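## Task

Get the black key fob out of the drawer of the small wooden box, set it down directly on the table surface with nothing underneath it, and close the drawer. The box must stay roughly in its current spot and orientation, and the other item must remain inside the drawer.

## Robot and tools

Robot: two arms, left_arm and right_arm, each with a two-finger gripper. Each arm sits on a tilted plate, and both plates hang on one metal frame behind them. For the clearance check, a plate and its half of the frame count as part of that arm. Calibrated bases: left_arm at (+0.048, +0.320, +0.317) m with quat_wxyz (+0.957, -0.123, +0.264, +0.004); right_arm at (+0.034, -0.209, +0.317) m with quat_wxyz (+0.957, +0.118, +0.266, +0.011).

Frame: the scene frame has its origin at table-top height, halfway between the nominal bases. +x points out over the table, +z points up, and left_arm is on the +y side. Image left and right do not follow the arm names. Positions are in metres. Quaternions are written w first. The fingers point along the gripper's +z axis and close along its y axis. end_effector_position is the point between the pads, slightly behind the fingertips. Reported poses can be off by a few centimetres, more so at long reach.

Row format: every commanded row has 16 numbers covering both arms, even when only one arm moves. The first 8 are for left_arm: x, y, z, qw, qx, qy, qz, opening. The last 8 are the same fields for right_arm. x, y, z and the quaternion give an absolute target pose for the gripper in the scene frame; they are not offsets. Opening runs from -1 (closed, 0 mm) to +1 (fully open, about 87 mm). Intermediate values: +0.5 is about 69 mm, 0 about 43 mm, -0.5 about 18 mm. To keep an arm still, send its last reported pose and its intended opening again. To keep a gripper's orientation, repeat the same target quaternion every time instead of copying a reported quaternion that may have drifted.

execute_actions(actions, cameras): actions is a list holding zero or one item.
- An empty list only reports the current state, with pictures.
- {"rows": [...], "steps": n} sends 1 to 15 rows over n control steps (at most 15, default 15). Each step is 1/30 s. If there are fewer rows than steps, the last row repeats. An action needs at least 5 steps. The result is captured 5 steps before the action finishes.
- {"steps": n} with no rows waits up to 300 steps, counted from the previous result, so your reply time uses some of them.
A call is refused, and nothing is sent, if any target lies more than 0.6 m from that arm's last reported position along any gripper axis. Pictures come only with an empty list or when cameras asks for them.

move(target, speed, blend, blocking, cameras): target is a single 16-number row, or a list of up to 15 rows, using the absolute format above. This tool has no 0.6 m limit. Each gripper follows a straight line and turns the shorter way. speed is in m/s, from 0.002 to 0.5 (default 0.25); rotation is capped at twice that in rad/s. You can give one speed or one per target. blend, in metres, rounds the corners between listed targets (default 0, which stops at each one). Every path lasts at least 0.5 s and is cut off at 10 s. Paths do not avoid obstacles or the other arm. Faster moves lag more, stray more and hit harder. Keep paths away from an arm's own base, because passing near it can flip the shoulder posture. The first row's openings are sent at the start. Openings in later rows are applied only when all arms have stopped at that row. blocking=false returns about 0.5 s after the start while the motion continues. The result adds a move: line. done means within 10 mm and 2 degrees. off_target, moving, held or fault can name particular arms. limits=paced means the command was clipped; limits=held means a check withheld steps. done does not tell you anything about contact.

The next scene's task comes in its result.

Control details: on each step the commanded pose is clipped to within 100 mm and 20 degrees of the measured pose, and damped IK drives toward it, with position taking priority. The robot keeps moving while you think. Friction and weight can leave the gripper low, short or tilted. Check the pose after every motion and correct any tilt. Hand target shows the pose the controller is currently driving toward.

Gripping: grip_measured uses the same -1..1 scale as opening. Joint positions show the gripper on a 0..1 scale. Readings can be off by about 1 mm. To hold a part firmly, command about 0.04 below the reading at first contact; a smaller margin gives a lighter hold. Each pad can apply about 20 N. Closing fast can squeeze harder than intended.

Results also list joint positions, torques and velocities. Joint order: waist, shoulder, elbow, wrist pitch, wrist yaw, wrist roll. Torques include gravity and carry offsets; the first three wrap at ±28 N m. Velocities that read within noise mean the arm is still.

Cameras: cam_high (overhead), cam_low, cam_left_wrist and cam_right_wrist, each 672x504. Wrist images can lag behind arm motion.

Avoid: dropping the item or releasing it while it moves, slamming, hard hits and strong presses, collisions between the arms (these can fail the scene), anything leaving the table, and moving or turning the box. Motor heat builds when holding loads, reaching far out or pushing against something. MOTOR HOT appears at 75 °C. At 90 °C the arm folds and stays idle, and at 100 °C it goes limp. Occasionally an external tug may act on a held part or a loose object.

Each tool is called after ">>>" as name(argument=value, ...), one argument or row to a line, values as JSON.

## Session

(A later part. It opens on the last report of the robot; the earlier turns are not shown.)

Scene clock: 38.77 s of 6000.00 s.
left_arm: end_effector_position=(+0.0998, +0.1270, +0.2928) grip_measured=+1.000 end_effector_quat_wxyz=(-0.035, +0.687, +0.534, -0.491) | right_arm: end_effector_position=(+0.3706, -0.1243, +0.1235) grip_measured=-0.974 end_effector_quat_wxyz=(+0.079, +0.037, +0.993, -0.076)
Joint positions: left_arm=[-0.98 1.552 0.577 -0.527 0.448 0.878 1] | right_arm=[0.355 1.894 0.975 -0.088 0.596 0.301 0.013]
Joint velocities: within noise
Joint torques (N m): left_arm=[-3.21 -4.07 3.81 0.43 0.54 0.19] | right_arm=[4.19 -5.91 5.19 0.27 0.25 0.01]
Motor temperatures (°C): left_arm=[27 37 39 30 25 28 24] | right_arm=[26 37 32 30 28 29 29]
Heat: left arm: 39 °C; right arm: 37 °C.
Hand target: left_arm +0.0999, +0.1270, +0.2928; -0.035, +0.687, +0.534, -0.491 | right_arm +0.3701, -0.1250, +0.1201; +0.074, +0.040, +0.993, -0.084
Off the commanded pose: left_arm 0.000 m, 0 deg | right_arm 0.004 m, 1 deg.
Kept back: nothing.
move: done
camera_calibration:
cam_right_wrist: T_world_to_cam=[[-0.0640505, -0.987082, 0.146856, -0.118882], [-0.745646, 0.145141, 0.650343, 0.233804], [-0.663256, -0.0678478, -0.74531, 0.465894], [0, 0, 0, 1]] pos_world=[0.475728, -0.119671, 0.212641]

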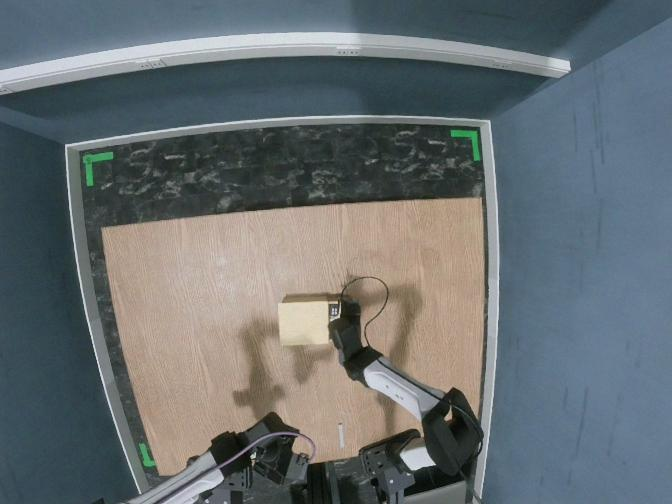

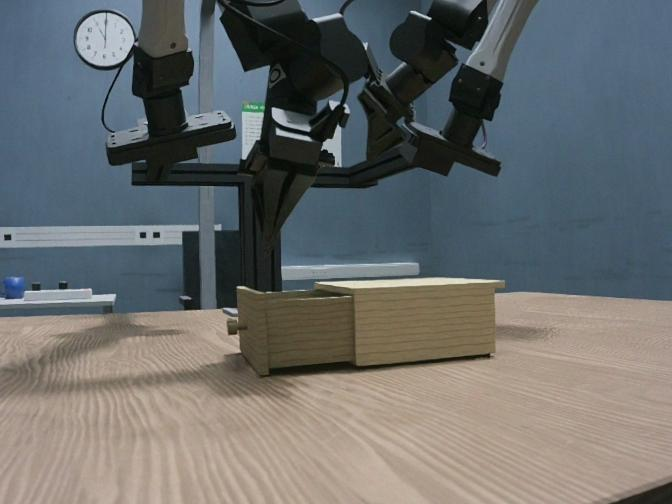

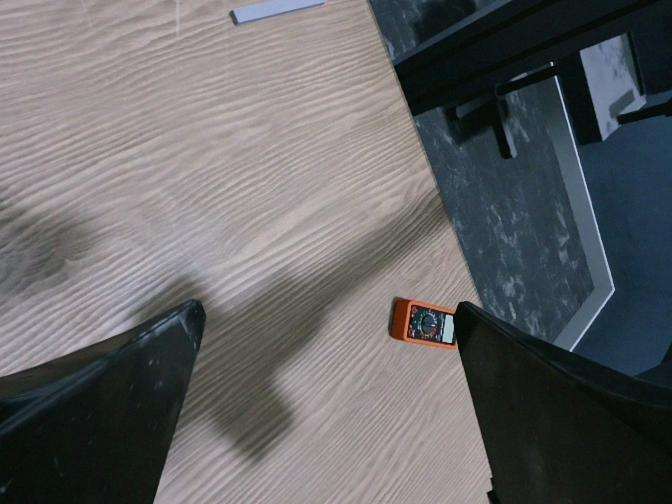

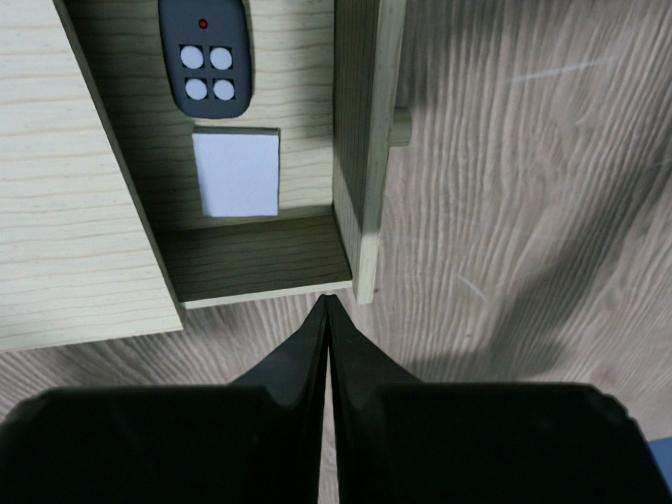

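>>> move(
  target=[0.0998, 0.1270, 0.2928, -0.035, 0.687, 0.534, -0.491, 1, 0.37, -0.125, 0.045, 0.0734, 0.0398, 0.9930, -0.0837, -1],
  speed=0.1,
  cameras=["cam_low","cam_right_wrist"],
)

Scene clock: 40.37 s of 6000.00 s.
left_arm: end_effector_position=(+0.0998, +0.1270, +0.2928) grip_measured=+1.000 end_effector_quat_wxyz=(-0.035, +0.687, +0.534, -0.491) | right_arm: end_effector_position=(+0.3676, -0.1241, +0.0509) grip_measured=-0.974 end_effector_quat_wxyz=(+0.072, +0.038, +0.993, -0.086)
Joint positions: left_arm=[-0.98 1.552 0.577 -0.527 0.448 0.878 1] | right_arm=[0.286 2.154 1.054 0.11 0.575 0.243 0.013]
Joint velocities: within noise
Joint torques (N m): left_arm=[-3.26 -4.03 3.84 0.44 0.56 0.19] | right_arm=[3.54 -6.45 3.37 0.53 0.03 -0.24]
Motor temperatures (°C): left_arm=[27 37 39 30 25 28 24] | right_arm=[26 37 32 30 28 29 29]
Heat: left arm: 39 °C; right arm: 37 °C.
Hand target: left_arm +0.0999, +0.1270, +0.2928; -0.035, +0.687, +0.534, -0.491 | right_arm +0.3699, -0.1251, +0.0452; +0.073, +0.040, +0.993, -0.084
Off the commanded pose: left_arm 0.000 m, 0 deg | right_arm 0.006 m, 0 deg.
Kept back: nothing.
move: done
camera_calibration:
cam_right_wrist: T_world_to_cam=[[-0.0676765, -0.983734, 0.166396, -0.107474], [-0.735884, 0.161837, 0.657483, 0.27686], [-0.673717, -0.0779522, -0.734867, 0.411846], [0, 0, 0, 1]] pos_world=[0.473931, -0.118428, 0.138505]
Images, in order (width x height): cam_low 672x504, cam_right_wrist 672x504.

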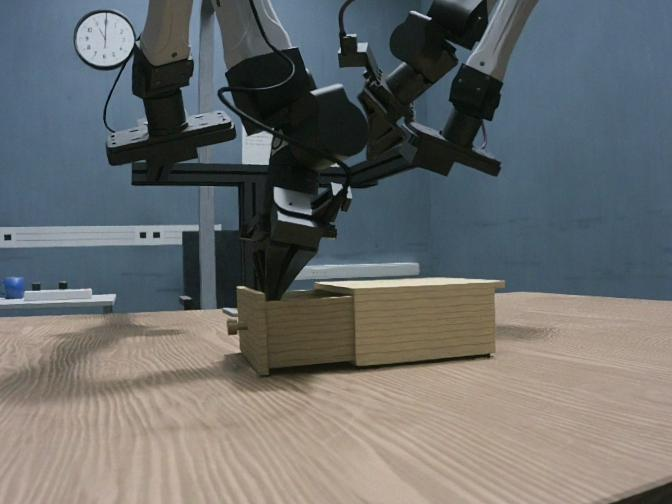

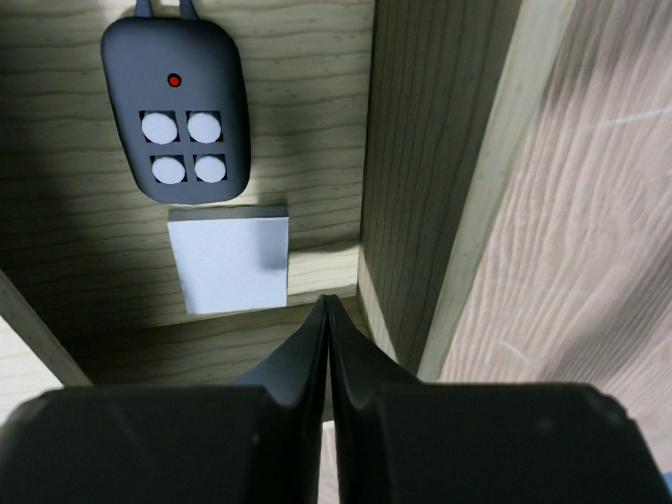

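>>> move(
  target=[0.0998, 0.1270, 0.2928, -0.035, 0.687, 0.534, -0.491, 1, 0.37, -0.125, 0.018, 0.0734, 0.0398, 0.9930, -0.0837, -1],
  speed=0.06,
  cameras=["cam_low","cam_right_wrist"],
)

Scene clock: 41.37 s of 6000.00 s.
left_arm: end_effector_position=(+0.0998, +0.1270, +0.2928) grip_measured=+1.000 end_effector_quat_wxyz=(-0.035, +0.687, +0.534, -0.491) | right_arm: end_effector_position=(+0.3661, -0.1242, +0.0248) grip_measured=-0.974 end_effector_quat_wxyz=(+0.069, +0.036, +0.993, -0.087)
Joint positions: left_arm=[-0.98 1.552 0.577 -0.527 0.448 0.878 1] | right_arm=[0.262 2.247 1.099 0.163 0.562 0.219 0.013]
Joint velocities: within noise
Joint torques (N m): left_arm=[-3.19 -4.05 3.81 0.43 0.54 0.2] | right_arm=[3.56 -6.52 3.32 0.58 0.03 -0.21]
Motor temperatures (°C): left_arm=[27 37 39 30 25 28 24] | right_arm=[26 37 32 30 28 29 29]
Heat: left arm: 39 °C; right arm: 37 °C.
Hand target: left_arm +0.0999, +0.1270, +0.2928; -0.035, +0.687, +0.534, -0.491 | right_arm +0.3700, -0.1251, +0.0183; +0.073, +0.040, +0.993, -0.084
Off the commanded pose: left_arm 0.000 m, 0 deg | right_arm 0.008 m, 1 deg.
Kept back: nothing.
move: done
camera_calibration:
cam_right_wrist: T_world_to_cam=[[-0.0631627, -0.983579, 0.169066, -0.105017], [-0.731695, 0.160844, 0.662384, 0.291078], [-0.6787, -0.0818667, -0.729839, 0.39287], [0, 0, 0, 1]] pos_world=[0.472988, -0.117948, 0.111681]
Images, in order (width x height): cam_low 672x504, cam_right_wrist 672x504.

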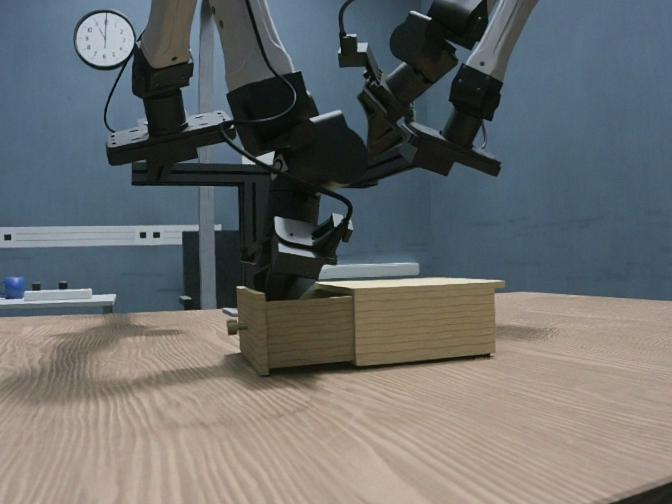

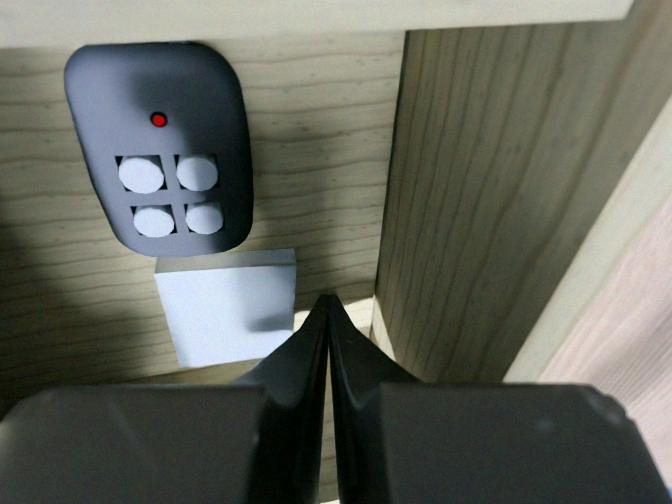

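>>> move(
  target=[0.0998, 0.1270, 0.2928, -0.035, 0.687, 0.534, -0.491, 1, 0.372, -0.125, 0.011, 0.0734, 0.0398, 0.9930, -0.0837, -1],
  speed=0.05,
  cameras=["cam_right_wrist"],
)

Scene clock: 42.33 s of 6000.00 s.
left_arm: end_effector_position=(+0.0998, +0.1270, +0.2928) grip_measured=+1.000 end_effector_quat_wxyz=(-0.035, +0.687, +0.534, -0.491) | right_arm: end_effector_position=(+0.3677, -0.1238, +0.0225) grip_measured=-0.974 end_effector_quat_wxyz=(+0.067, +0.030, +0.993, -0.088)
Joint positions: left_arm=[-0.98 1.552 0.577 -0.527 0.448 0.878 1] | right_arm=[0.261 2.258 1.114 0.159 0.562 0.206 0.013]
Joint velocities: within noise
Joint torques (N m): left_arm=[-3.19 -4.08 3.79 0.44 0.54 0.19] | right_arm=[2.92 -5.49 3.89 0.74 0 -0.19]
Motor temperatures (°C): left_arm=[27 37 39 30 25 28 24] | right_arm=[26 37 32 30 28 29 29]
Heat: left arm: 39 °C; right arm: 37 °C.
Hand target: left_arm +0.0999, +0.1270, +0.2928; -0.035, +0.687, +0.534, -0.491 | right_arm +0.3717, -0.1253, +0.0116; +0.073, +0.040, +0.993, -0.084
Off the commanded pose: left_arm 0.000 m, 0 deg | right_arm 0.012 m, 1 deg.
Kept back: nothing.
move: off_target (right_arm)
camera_calibration:
cam_right_wrist: T_world_to_cam=[[-0.0506687, -0.983952, 0.171087, -0.108768], [-0.731261, 0.153226, 0.664665, 0.292565], [-0.680214, -0.0914314, -0.727289, 0.39161], [0, 0, 0, 1]] pos_world=[0.474809, -0.116045, 0.108965]
Images, in order (width x height): cam_right_wrist 672x504.

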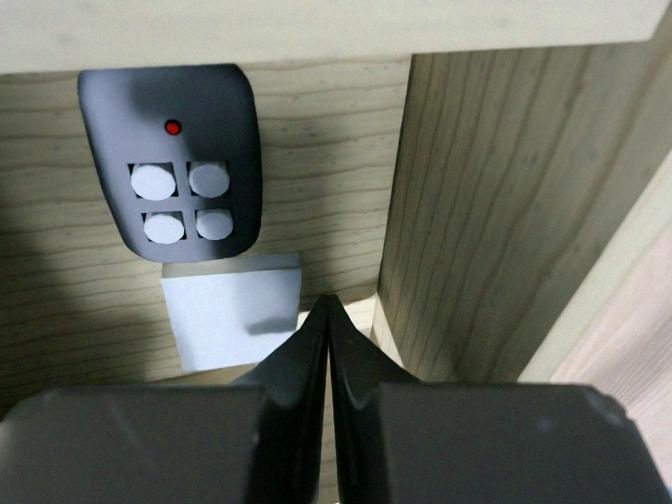

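>>> move(
  target=[
    [0.0998, 0.1270, 0.2928, -0.035, 0.687, 0.534, -0.491, 1, 0.374, -0.106, 0.014, 0.0716, 0.0431, 0.9956, -0.0402, -1],
    [0.0998, 0.1270, 0.2928, -0.035, 0.687, 0.534, -0.491, 1, 0.3755, -0.091, 0.014, 0.0654, 0.0520, 0.9924, 0.0901, -1],
  ],
  speed=0.06,
  blend=[0.004, 0],
  cameras=["cam_low","cam_right_wrist"],
)

Scene clock: 46.10 s of 6000.00 s.
left_arm: end_effector_position=(+0.0998, +0.1270, +0.2928) grip_measured=+1.000 end_effector_quat_wxyz=(-0.035, +0.687, +0.534, -0.491) | right_arm: end_effector_position=(+0.3675, -0.1020, +0.0228) grip_measured=-0.973 end_effector_quat_wxyz=(+0.043, +0.036, +0.997, +0.054)
Joint positions: left_arm=[-0.98 1.552 0.577 -0.527 0.448 0.878 1] | right_arm=[0.188 2.219 1.095 0.157 0.234 0.169 0.013]
Joint velocities: within noise
Joint torques (N m): left_arm=[-3.22 -4.08 3.79 0.43 0.55 0.19] | right_arm=[2.99 -6.08 1.61 1.18 -0.67 -0.04]
Motor temperatures (°C): left_arm=[27 37 39 30 25 28 24] | right_arm=[26 37 32 31 28 29 29]
Heat: left arm: 39 °C; right arm: 37 °C.
Hand target: left_arm +0.0999, +0.1270, +0.2928; -0.035, +0.687, +0.534, -0.491 | right_arm +0.3754, -0.0917, +0.0157; +0.063, +0.051, +0.993, +0.088
Off the commanded pose: left_arm 0.000 m, 0 deg | right_arm 0.016 m, 5 deg.
Kept back: nothing.
move: off_target (right_arm)
camera_calibration:
cam_right_wrist: T_world_to_cam=[[-0.0462947, -0.992728, -0.111124, -0.0834838], [-0.703601, -0.0465601, 0.709068, 0.257333], [-0.709085, 0.111013, -0.696329, 0.424253], [0, 0, 0, 1]] pos_world=[0.478027, -0.117993, 0.103676]
Images, in order (width x height): cam_low 672x504, cam_right_wrist 672x504.

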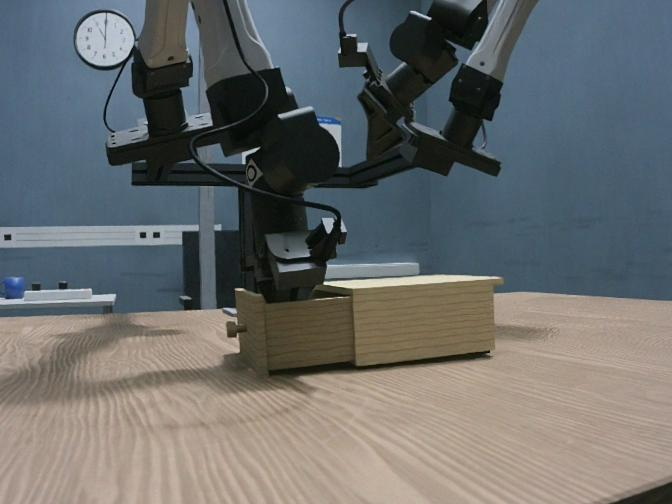

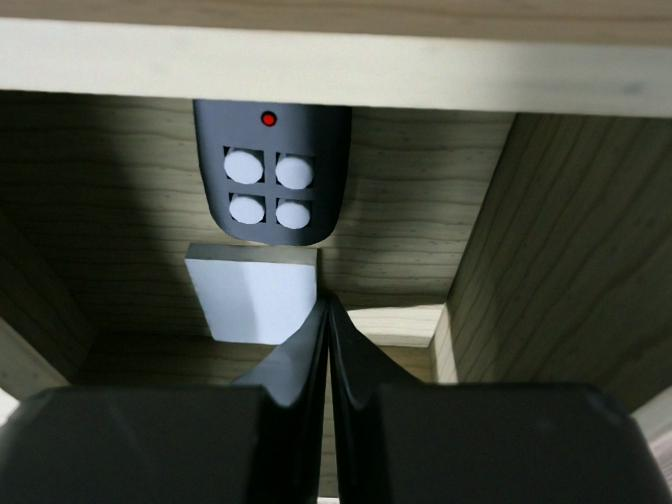

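>>> move(
  target=[0.0998, 0.1270, 0.2928, -0.035, 0.687, 0.534, -0.491, 1, 0.374, -0.103, 0.026, 0.0654, 0.0520, 0.9924, 0.0901, -1],
  speed=0.05,
  cameras=["cam_low","cam_right_wrist"],
)

Scene clock: 47.03 s of 6000.00 s.
left_arm: end_effector_position=(+0.0998, +0.1270, +0.2928) grip_measured=+1.000 end_effector_quat_wxyz=(-0.035, +0.687, +0.534, -0.491) | right_arm: end_effector_position=(+0.3671, -0.1021, +0.0235) grip_measured=-0.973 end_effector_quat_wxyz=(+0.054, +0.047, +0.994, +0.078)
Joint positions: left_arm=[-0.98 1.552 0.577 -0.527 0.448 0.878 1] | right_arm=[0.167 2.205 1.053 0.218 0.179 0.169 0.013]
Joint velocities: within noise
Joint torques (N m): left_arm=[-3.21 -4.11 3.78 0.44 0.54 0.19] | right_arm=[2.77 -9.09 0.95 0.64 -0.34 -0.25]
Motor temperatures (°C): left_arm=[27 37 39 30 25 28 24] | right_arm=[26 37 31 31 28 29 29]
Heat: left arm: 39 °C; right arm: 37 °C.
Hand target: left_arm +0.0999, +0.1270, +0.2928; -0.035, +0.687, +0.534, -0.491 | right_arm +0.3740, -0.1031, +0.0261; +0.065, +0.052, +0.992, +0.090
Off the commanded pose: left_arm 0.000 m, 0 deg | right_arm 0.007 m, 2 deg.
Kept back: nothing.
move: done
camera_calibration:
cam_right_wrist: T_world_to_cam=[[-0.0645699, -0.985126, -0.159238, -0.0749134], [-0.720692, -0.0643381, 0.690264, 0.261527], [-0.690242, 0.159332, -0.705818, 0.422701], [0, 0, 0, 1]] pos_world=[0.475409, -0.124323, 0.105899]
Images, in order (width x height): cam_low 672x504, cam_right_wrist 672x504.

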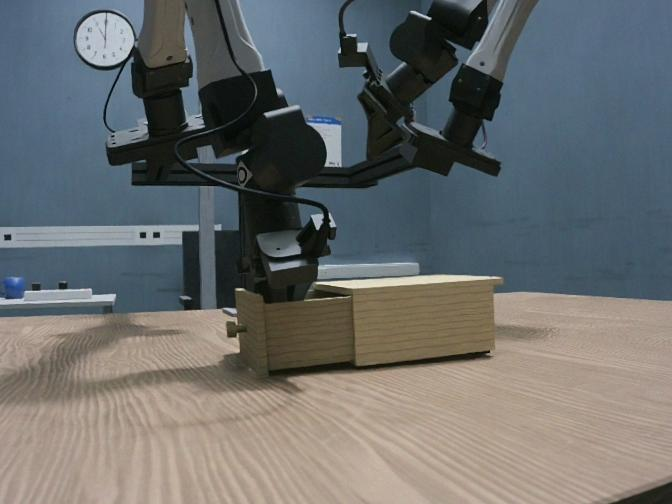

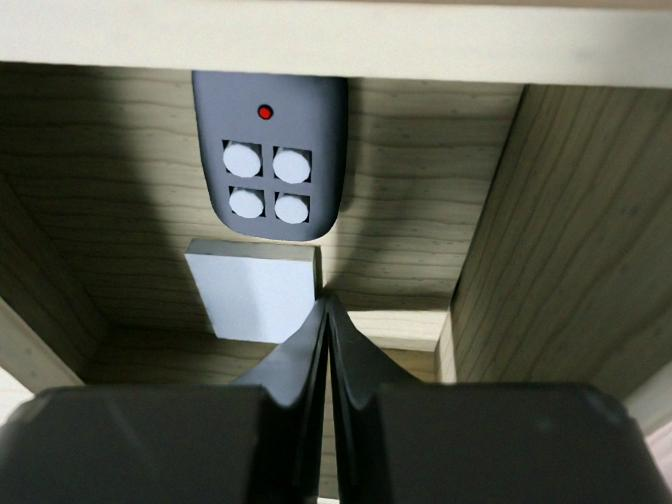

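>>> move(
  target=[0.0998, 0.1270, 0.2928, -0.035, 0.687, 0.534, -0.491, 1, 0.374, -0.103, 0.034, 0.0654, 0.0520, 0.9924, 0.0901, -1],
  speed=0.05,
  cameras=["cam_low","cam_right_wrist"],
)

>>> zoom_image(
  camera="cam_low",
  region=[210, 220, 530, 400],
)

Scene clock: 48.03 s of 6000.00 s.
left_arm: end_effector_position=(+0.0998, +0.1270, +0.2928) grip_measured=+1.000 end_effector_quat_wxyz=(-0.035, +0.687, +0.534, -0.491) | right_arm: end_effector_position=(+0.3623, -0.1004, +0.0253) grip_measured=-0.973 end_effector_quat_wxyz=(+0.051, +0.046, +0.994, +0.085)
Joint positions: left_arm=[-0.98 1.552 0.577 -0.527 0.448 0.878 1] | right_arm=[0.167 2.197 1.035 0.225 0.163 0.168 0.013]
Joint velocities: within noise
Joint torques (N m): left_arm=[-3.22 -4.07 3.81 0.43 0.54 0.18] | right_arm=[3.52 -10.74 1.14 0.45 -0.19 -0.16]
Motor temperatures (°C): left_arm=[27 37 39 30 25 28 24] | right_arm=[26 37 31 31 28 29 29]
Heat: left arm: 39 °C; right arm: 37 °C.
Hand target: left_arm +0.0999, +0.1270, +0.2928; -0.035, +0.687, +0.534, -0.491 | right_arm +0.3738, -0.1030, +0.0337; +0.065, +0.052, +0.992, +0.090
Off the commanded pose: left_arm 0.000 m, 0 deg | right_arm 0.015 m, 2 deg.
Kept back: nothing.
move: off_target (right_arm)
camera_calibration:
cam_right_wrist: T_world_to_cam=[[-0.0614576, -0.982885, -0.173669, -0.0737615], [-0.717042, -0.0775603, 0.692702, 0.25423], [-0.694316, 0.167099, -0.700003, 0.422494], [0, 0, 0, 1]] pos_world=[0.471105, -0.123379, 0.106832]
Images, in order (width x height): cam_low 672x504, cam_right_wrist 672x504.

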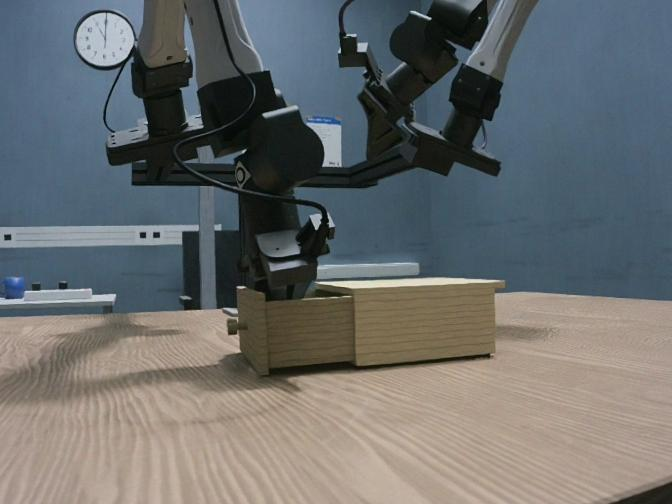

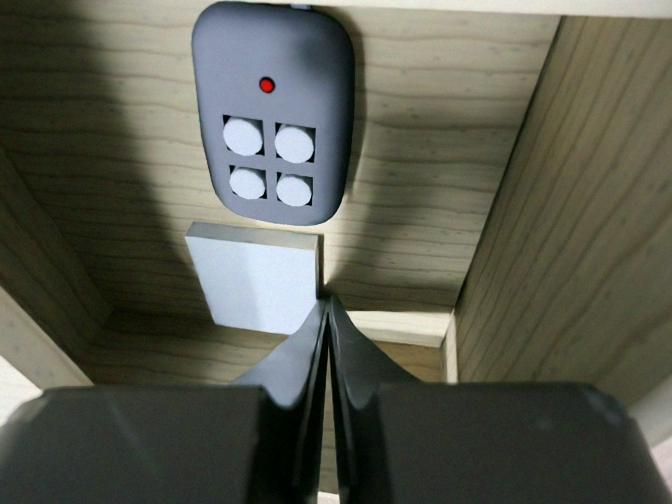

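Scaled by 1.575 from the camera's 672x504 image, which has a finer 960x720 frame.

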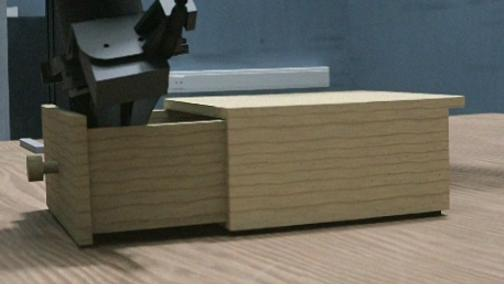

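>>> move(
  target=[0.0998, 0.1270, 0.2928, -0.035, 0.687, 0.534, -0.491, 1, 0.378, -0.086, 0.031, 0.0640, 0.0540, 0.9880, 0.1260, -1],
  speed=0.05,
  cameras=["cam_low","cam_right_wrist"],
)

Scene clock: 51.30 s of 6000.00 s.
left_arm: end_effector_position=(+0.0998, +0.1270, +0.2928) grip_measured=+1.000 end_effector_quat_wxyz=(-0.035, +0.687, +0.534, -0.491) | right_arm: end_effector_position=(+0.3685, -0.0884, +0.0283) grip_measured=-0.973 end_effector_quat_wxyz=(+0.054, +0.047, +0.990, +0.118)
Joint positions: left_arm=[-0.98 1.552 0.577 -0.527 0.448 0.878 1] | right_arm=[0.167 2.197 1.049 0.225 0.098 0.173 0.013]
Joint velocities: within noise
Joint torques (N m): left_arm=[-3.25 -4.07 3.79 0.43 0.54 0.18] | right_arm=[3.99 -8.58 2.76 0.51 -0.21 -0.07]
Motor temperatures (°C): left_arm=[27 37 39 30 25 27 23] | right_arm=[26 37 31 31 28 29 29]
Heat: left arm: 39 °C; right arm: 37 °C.
Hand target: left_arm +0.0999, +0.1270, +0.2928; -0.035, +0.687, +0.534, -0.491 | right_arm +0.3780, -0.0861, +0.0311; +0.064, +0.054, +0.988, +0.126
Off the commanded pose: left_arm 0.000 m, 0 deg | right_arm 0.010 m, 2 deg.
Kept back: nothing.
move: done
camera_calibration:
cam_right_wrist: T_world_to_cam=[[-0.0599478, -0.969135, -0.239133, -0.0586231], [-0.723028, -0.12301, 0.679779, 0.256038], [-0.688213, 0.213651, -0.693337, 0.428628], [0, 0, 0, 1]] pos_world=[0.476595, -0.116895, 0.109116]
Images, in order (width x height): cam_low 672x504, cam_right_wrist 672x504.

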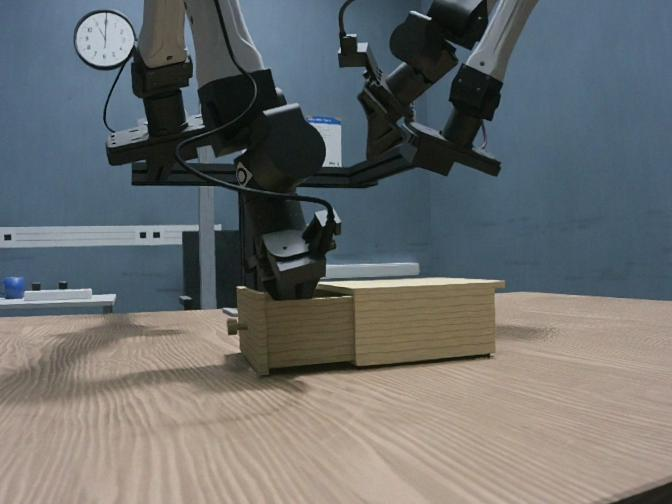

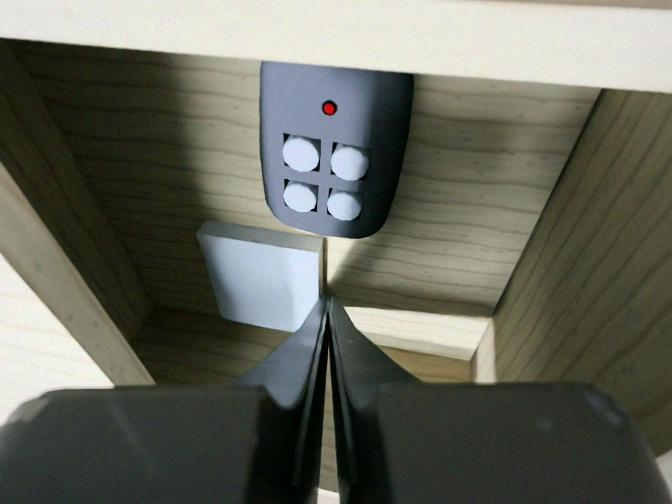

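>>> move(
  target=[0.0998, 0.1270, 0.2928, -0.035, 0.687, 0.534, -0.491, 1, 0.382, -0.068, 0.026, 0.0606, 0.0575, 0.9808, 0.1762, -1],
  speed=0.05,
  cameras=["cam_low","cam_right_wrist"],
)

Scene clock: 52.87 s of 6000.00 s.
left_arm: end_effector_position=(+0.0998, +0.1270, +0.2928) grip_measured=+1.000 end_effector_quat_wxyz=(-0.035, +0.687, +0.534, -0.491) | right_arm: end_effector_position=(+0.3813, -0.0685, +0.0328) grip_measured=-0.973 end_effector_quat_wxyz=(+0.060, +0.050, +0.982, +0.172)
Joint positions: left_arm=[-0.98 1.552 0.577 -0.527 0.448 0.878 1] | right_arm=[0.167 2.208 1.086 0.228 -0.008 0.181 0.013]
Joint velocities: within noise
Joint torques (N m): left_arm=[-3.23 -4.08 3.77 0.43 0.53 0.18] | right_arm=[3.28 -6.2 3.15 0.66 -0.31 -0.04]
Motor temperatures (°C): left_arm=[27 37 39 30 25 27 23] | right_arm=[26 37 31 31 28 29 29]
Heat: left arm: 39 °C; right arm: 37 °C.
Hand target: left_arm +0.0999, +0.1270, +0.2928; -0.035, +0.687, +0.534, -0.491 | right_arm +0.3817, -0.0681, +0.0262; +0.060, +0.057, +0.981, +0.176
Off the commanded pose: left_arm 0.000 m, 0 deg | right_arm 0.007 m, 1 deg.
Kept back: nothing.
move: done
camera_calibration:
cam_right_wrist: T_world_to_cam=[[-0.056149, -0.937458, -0.343539, -0.0333412], [-0.735332, -0.193924, 0.649369, 0.265457], [-0.675377, 0.289077, -0.678455, 0.43607], [0, 0, 0, 1]] pos_world=[0.487839, -0.105835, 0.11202]
Images, in order (width x height): cam_low 672x504, cam_right_wrist 672x504.

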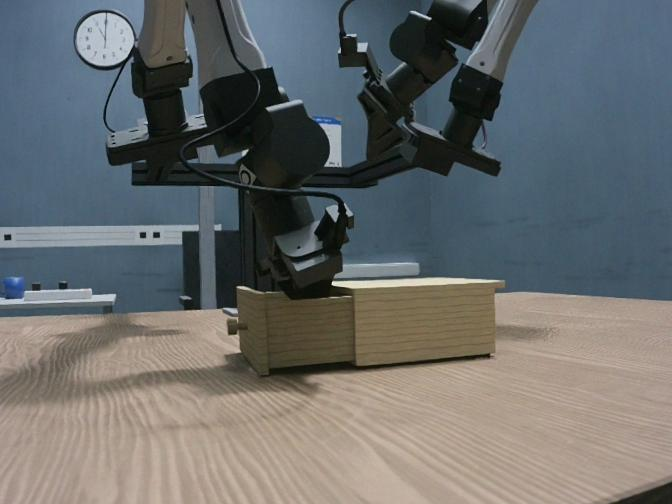

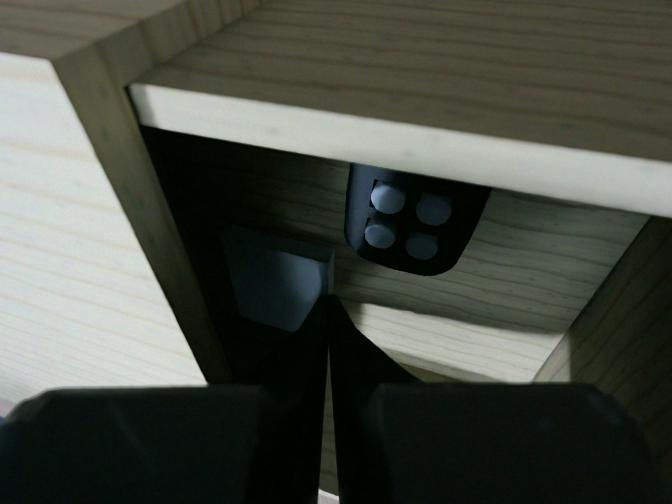

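>>> move(
  target=[
    [0.0998, 0.1270, 0.2928, -0.035, 0.687, 0.534, -0.491, 1, 0.385, -0.095, 0.045, 0.0654, 0.0520, 0.9924, 0.0901, -1],
    [0.0998, 0.1270, 0.2928, -0.035, 0.687, 0.534, -0.491, 1, 0.39, -0.10, 0.16, 0.0654, 0.0520, 0.9924, 0.0901, -1],
    [0.0998, 0.1270, 0.2928, -0.035, 0.687, 0.534, -0.491, 1, 0.43, -0.092, 0.16, 0.2099, -0.6460, 0.7086, 0.1913, -1],
  ],
  speed=[0.08, 0.2, 0.3],
  blend=[0.006, 0.03, 0],
  cameras=["cam_low","cam_right_wrist","cam_high"],
)

Scene clock: 58.63 s of 6000.00 s.
left_arm: end_effector_position=(+0.0998, +0.1270, +0.2928) grip_measured=+1.000 end_effector_quat_wxyz=(-0.035, +0.687, +0.534, -0.491) | right_arm: end_effector_position=(+0.4225, -0.0894, +0.1572) grip_measured=-0.973 end_effector_quat_wxyz=(-0.203, +0.646, -0.710, -0.192)
Joint positions: left_arm=[-0.98 1.552 0.577 -0.527 0.448 0.878 1] | right_arm=[0.233 1.776 1.045 -0.221 -0.201 -1.319 0.013]
Joint velocities: within noise
Joint torques (N m): left_arm=[-3.22 -4.07 3.81 0.43 0.54 0.19] | right_arm=[2.77 -7.98 6.24 0.23 -0.52 -0.24]
Motor temperatures (°C): left_arm=[27 37 39 30 25 27 23] | right_arm=[26 37 31 31 28 29 29]
Heat: left arm: 39 °C; right arm: 37 °C.
Hand target: left_arm +0.0999, +0.1270, +0.2928; -0.035, +0.687, +0.534, -0.491 | right_arm +0.4299, -0.0921, +0.1601; +0.210, -0.646, +0.709, +0.191
Off the commanded pose: left_arm 0.000 m, 0 deg | right_arm 0.008 m, 1 deg.
Kept back: nothing.
move: done
camera_calibration:
cam_right_wrist: T_world_to_cam=[[0.997346, -0.0728123, -0.000208429, -0.429657], [-0.0692259, -0.9491, 0.307272, -0.084208], [-0.022571, -0.306442, -0.951622, 0.268245], [0, 0, 0, 1]] pos_world=[0.428742, -0.0290046, 0.281053]
Images, in order (width x height): cam_high 672x504, cam_low 672x504, cam_right_wrist 672x504.

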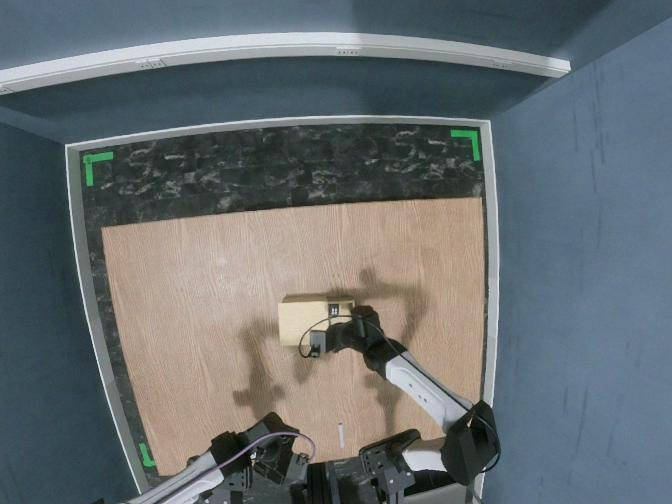

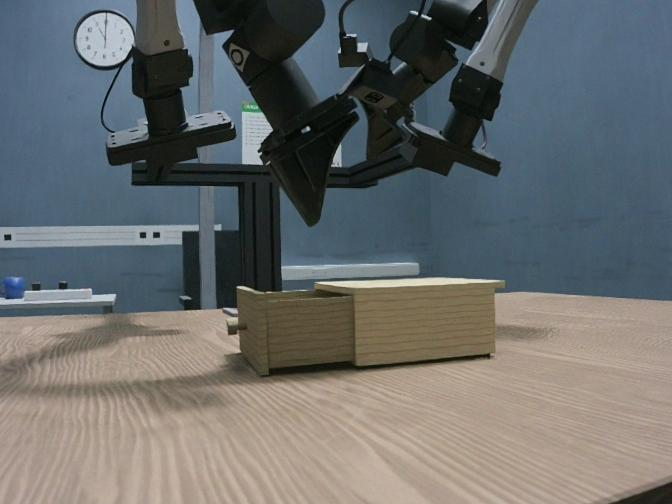

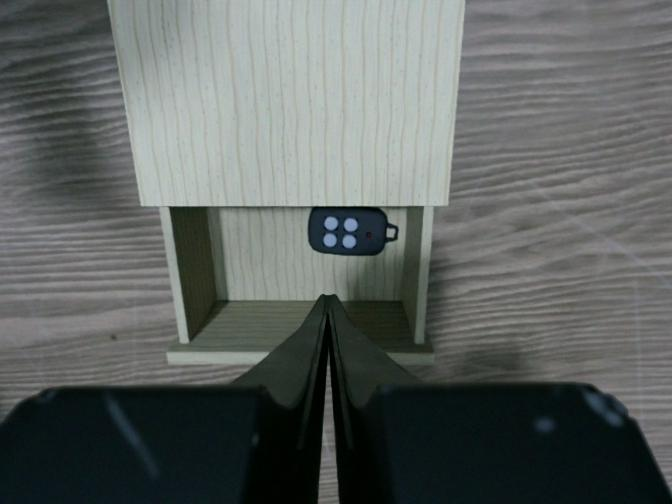

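>>> move(
  target=[
    [0.0998, 0.1270, 0.2928, -0.035, 0.687, 0.534, -0.491, 1, 0.435, -0.0955, 0.09, 0.2099, -0.6460, 0.7086, 0.1913, -1],
    [0.0998, 0.1270, 0.2928, -0.035, 0.687, 0.534, -0.491, 1, 0.435, -0.0955, 0.045, 0.2099, -0.6460, 0.7086, 0.1913, -1],
  ],
  speed=[0.15, 0.06],
  blend=[0.01, 0],
  cameras=["cam_low","cam_right_wrist"],
)

Scene clock: 60.83 s of 6000.00 s.
left_arm: end_effector_position=(+0.0998, +0.1270, +0.2928) grip_measured=+1.000 end_effector_quat_wxyz=(-0.035, +0.687, +0.534, -0.491) | right_arm: end_effector_position=(+0.4317, -0.0945, +0.0508) grip_measured=-0.973 end_effector_quat_wxyz=(-0.204, +0.647, -0.710, -0.192)
Joint positions: left_arm=[-0.98 1.552 0.577 -0.527 0.448 0.878 1] | right_arm=[0.124 2.138 1.184 -0.018 -0.264 -1.412 0.013]
Joint velocities: within noise
Joint torques (N m): left_arm=[-3.23 -4.07 3.84 0.43 0.55 0.18] | right_arm=[3.02 -7.12 4.1 0.42 -0.5 -0.31]
Motor temperatures (°C): left_arm=[27 37 39 30 25 27 23] | right_arm=[26 37 31 30 28 29 29]
Heat: left arm: 39 °C; right arm: 37 °C.
Hand target: left_arm +0.0999, +0.1270, +0.2928; -0.035, +0.687, +0.534, -0.491 | right_arm +0.4350, -0.0957, +0.0452; +0.210, -0.646, +0.709, +0.191
Off the commanded pose: left_arm 0.000 m, 0 deg | right_arm 0.007 m, 1 deg.
Kept back: nothing.
move: done
camera_calibration:
cam_right_wrist: T_world_to_cam=[[0.997414, -0.0718591, 0.00131547, -0.439184], [-0.0688051, -0.949414, 0.306396, -0.0558983], [-0.0207684, -0.305694, -0.951903, 0.164894], [0, 0, 0, 1]] pos_world=[0.437626, -0.0342229, 0.174668]
Images, in order (width x height): cam_low 672x504, cam_right_wrist 672x504.

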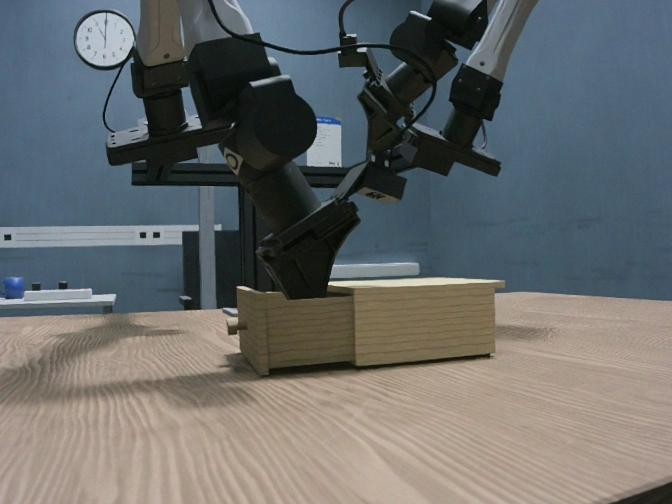

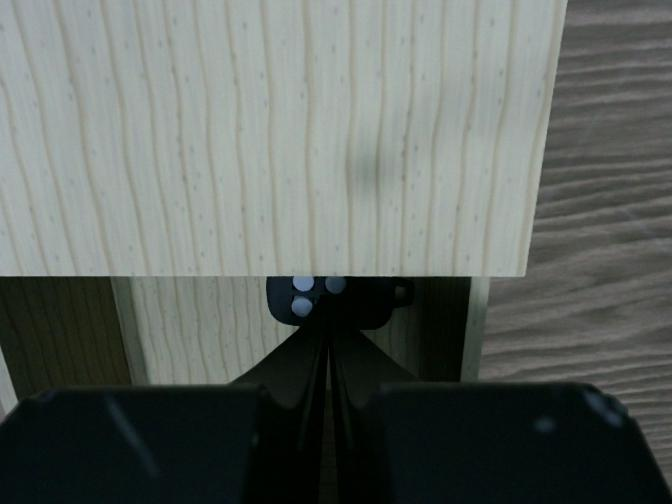

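>>> move(
  target=[0.0998, 0.1270, 0.2928, -0.035, 0.687, 0.534, -0.491, 1, 0.435, -0.0955, 0.030, 0.2099, -0.6460, 0.7086, 0.1913, -1],
  speed=0.03,
  cameras=["cam_low","cam_right_wrist"],
)

Scene clock: 61.80 s of 6000.00 s.
left_arm: end_effector_position=(+0.0998, +0.1270, +0.2928) grip_measured=+1.000 end_effector_quat_wxyz=(-0.035, +0.687, +0.534, -0.491) | right_arm: end_effector_position=(+0.4328, -0.0929, +0.0421) grip_measured=-0.973 end_effector_quat_wxyz=(-0.207, +0.645, -0.709, -0.196)
Joint positions: left_arm=[-0.98 1.552 0.577 -0.527 0.448 0.878 1] | right_arm=[0.116 2.171 1.206 -0.009 -0.28 -1.417 0.013]
Joint velocities: within noise
Joint torques (N m): left_arm=[-3.26 -4.1 3.75 0.43 0.54 0.19] | right_arm=[2.76 -5.71 4.52 0.53 -0.45 -0.31]
Motor temperatures (°C): left_arm=[27 37 39 30 25 27 23] | right_arm=[26 37 31 30 28 29 29]
Heat: left arm: 39 °C; right arm: 37 °C.
Hand target: left_arm +0.0999, +0.1270, +0.2928; -0.035, +0.687, +0.534, -0.491 | right_arm +0.4345, -0.0958, +0.0305; +0.210, -0.646, +0.709, +0.191
Off the commanded pose: left_arm 0.000 m, 0 deg | right_arm 0.013 m, 1 deg.
Kept back: nothing.
move: off_target (right_arm)
camera_calibration:
cam_right_wrist: T_world_to_cam=[[0.997372, -0.0724431, -0.000560518, -0.440125], [-0.0690312, -0.952689, 0.296003, -0.0513913], [-0.0219774, -0.295186, -0.955187, 0.158796], [0, 0, 0, 1]] pos_world=[0.438911, -0.0339695, 0.166646]
Images, in order (width x height): cam_low 672x504, cam_right_wrist 672x504.

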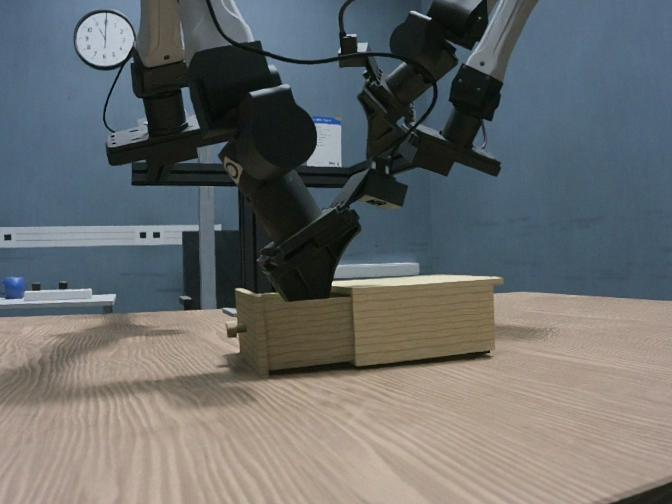

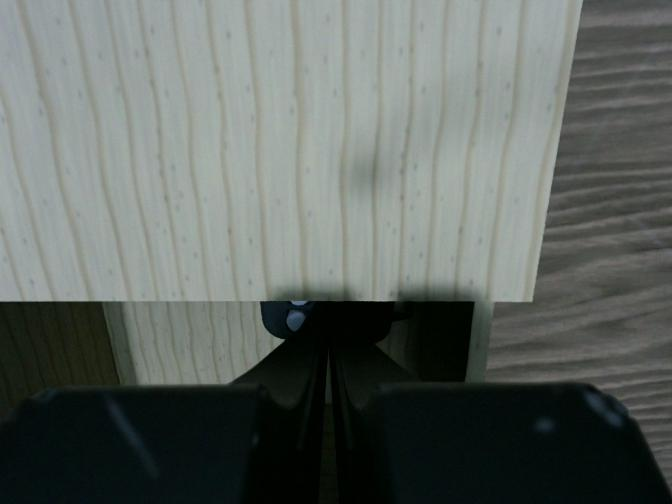

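>>> move(
  target=[0.0998, 0.1270, 0.2928, -0.035, 0.687, 0.534, -0.491, 1, 0.405, -0.0935, 0.030, 0.2099, -0.6460, 0.7086, 0.1913, -1],
  speed=0.04,
  cameras=["cam_low","cam_right_wrist"],
)

Scene clock: 63.07 s of 6000.00 s.
left_arm: end_effector_position=(+0.0998, +0.1270, +0.2928) grip_measured=+1.000 end_effector_quat_wxyz=(-0.035, +0.687, +0.534, -0.491) | right_arm: end_effector_position=(+0.4298, -0.0926, +0.0409) grip_measured=-0.973 end_effector_quat_wxyz=(-0.236, +0.645, -0.706, -0.171)
Joint positions: left_arm=[-0.98 1.552 0.577 -0.527 0.448 0.878 1] | right_arm=[0.116 2.159 1.108 0.152 -0.28 -1.422 0.013]
Joint velocities: within noise
Joint torques (N m): left_arm=[-3.21 -4.14 3.79 0.44 0.54 0.2] | right_arm=[3.52 -6.46 0.47 0.12 -0.43 -0.13]
Motor temperatures (°C): left_arm=[27 37 39 30 25 27 23] | right_arm=[26 37 31 30 28 29 29]
Heat: left arm: 39 °C; right arm: 37 °C.
Hand target: left_arm +0.0999, +0.1270, +0.2928; -0.035, +0.687, +0.534, -0.491 | right_arm +0.4049, -0.0937, +0.0308; +0.210, -0.646, +0.709, +0.191
Off the commanded pose: left_arm 0.000 m, 0 deg | right_arm 0.027 m, 4 deg.
Kept back: nothing.
move: off_target (right_arm)
camera_calibration:
cam_right_wrist: T_world_to_cam=[[0.993234, -0.0900926, 0.073276, -0.440038], [-0.107436, -0.952402, 0.285287, -0.0340286], [0.044086, -0.291229, -0.955637, 0.129604], [0, 0, 0, 1]] pos_world=[0.427691, -0.0343084, 0.165807]
Images, in order (width x height): cam_low 672x504, cam_right_wrist 672x504.

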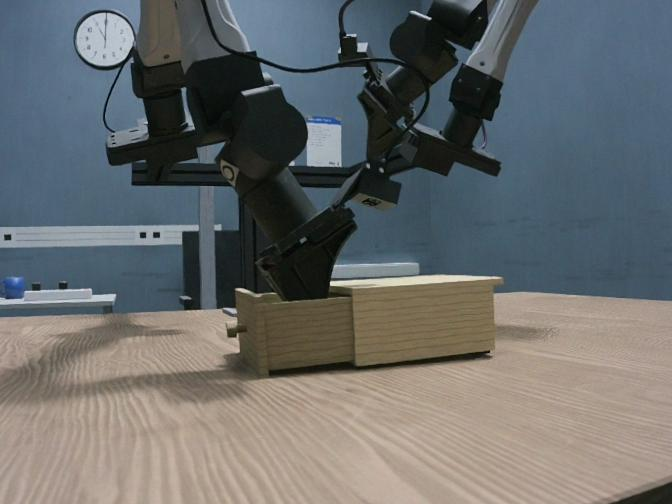

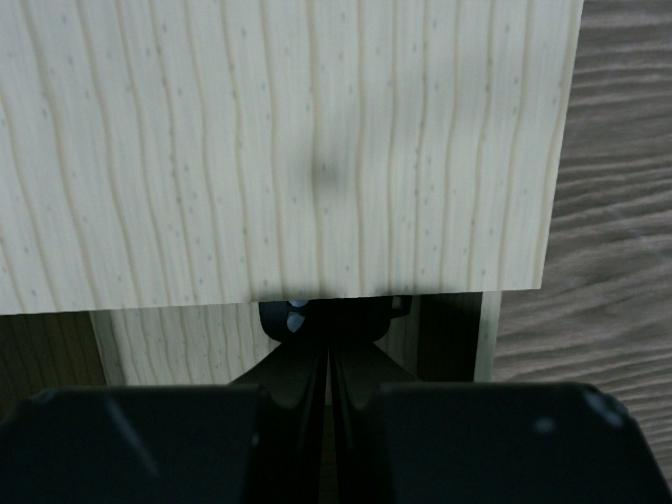

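>>> move(
  target=[0.0998, 0.1270, 0.2928, -0.035, 0.687, 0.534, -0.491, 1, 0.405, -0.0935, 0.038, 0.2099, -0.6460, 0.7086, 0.1913, -1],
  speed=0.04,
  cameras=["cam_low","cam_right_wrist"],
)

Scene clock: 64.00 s of 6000.00 s.
left_arm: end_effector_position=(+0.0998, +0.1270, +0.2928) grip_measured=+1.000 end_effector_quat_wxyz=(-0.035, +0.687, +0.534, -0.491) | right_arm: end_effector_position=(+0.4288, -0.0928, +0.0412) grip_measured=-0.973 end_effector_quat_wxyz=(-0.239, +0.645, -0.706, -0.170)
Joint positions: left_arm=[-0.98 1.552 0.577 -0.527 0.448 0.878 1] | right_arm=[0.116 2.156 1.097 0.166 -0.28 -1.422 0.013]
Joint velocities: within noise
Joint torques (N m): left_arm=[-3.21 -4.1 3.82 0.43 0.54 0.19] | right_arm=[4.18 -8.28 0.05 -0.05 -0.36 -0.07]
Motor temperatures (°C): left_arm=[27 37 39 30 25 27 23] | right_arm=[26 37 31 30 28 29 29]
Heat: left arm: 39 °C; right arm: 37 °C.
Hand target: left_arm +0.0999, +0.1270, +0.2928; -0.035, +0.687, +0.534, -0.491 | right_arm +0.4054, -0.0936, +0.0381; +0.210, -0.646, +0.709, +0.191
Off the commanded pose: left_arm 0.000 m, 0 deg | right_arm 0.024 m, 4 deg.
Kept back: nothing.
move: off_target (right_arm)
camera_calibration:
cam_right_wrist: T_world_to_cam=[[0.992668, -0.0917618, 0.0786748, -0.439196], [-0.11057, -0.952315, 0.284376, -0.0329731], [0.0488284, -0.29099, -0.955479, 0.127864], [0, 0, 0, 1]] pos_world=[0.426086, -0.0344949, 0.166102]
Images, in order (width x height): cam_low 672x504, cam_right_wrist 672x504.

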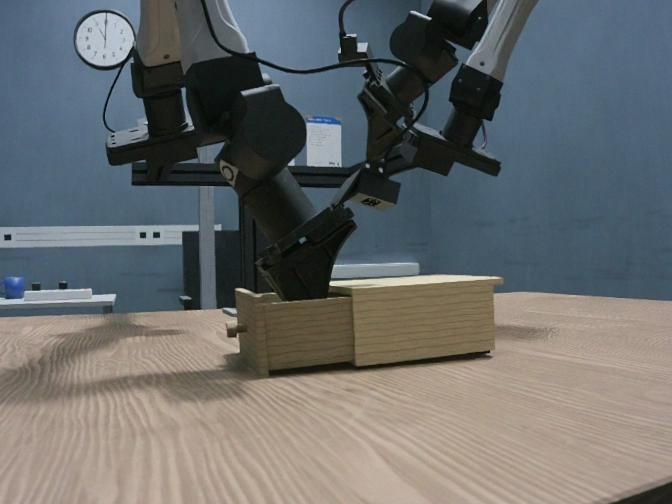

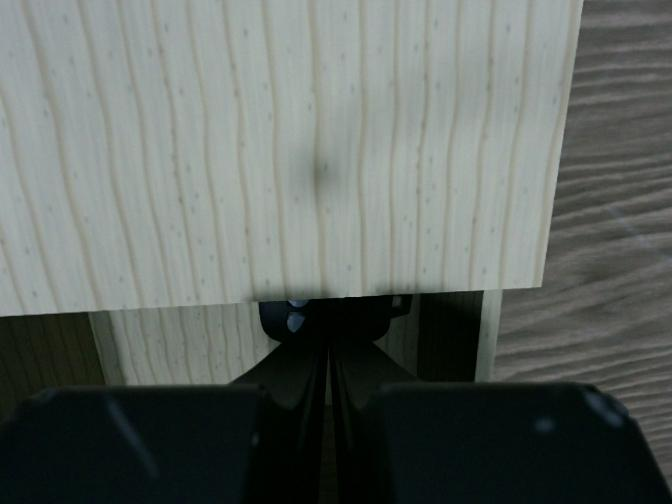

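>>> zoom_image(
  camera="cam_low",
  region=[210, 220, 530, 400],
)

>>> zoom_image(
  camera="cam_right_wrist",
  region=[180, 250, 500, 420],
)

Scaled by 1.575 from the camera's 672x504 image, which has a finer 960x720 frame.

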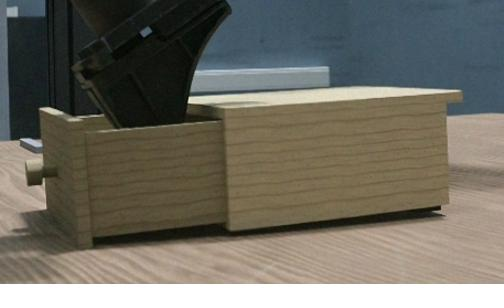

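Scaled by 1.575 from the camera's 672x504 image, which has a finer 960x720 frame.

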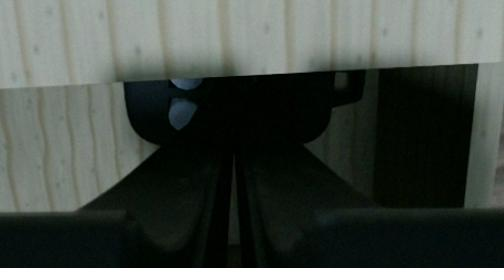

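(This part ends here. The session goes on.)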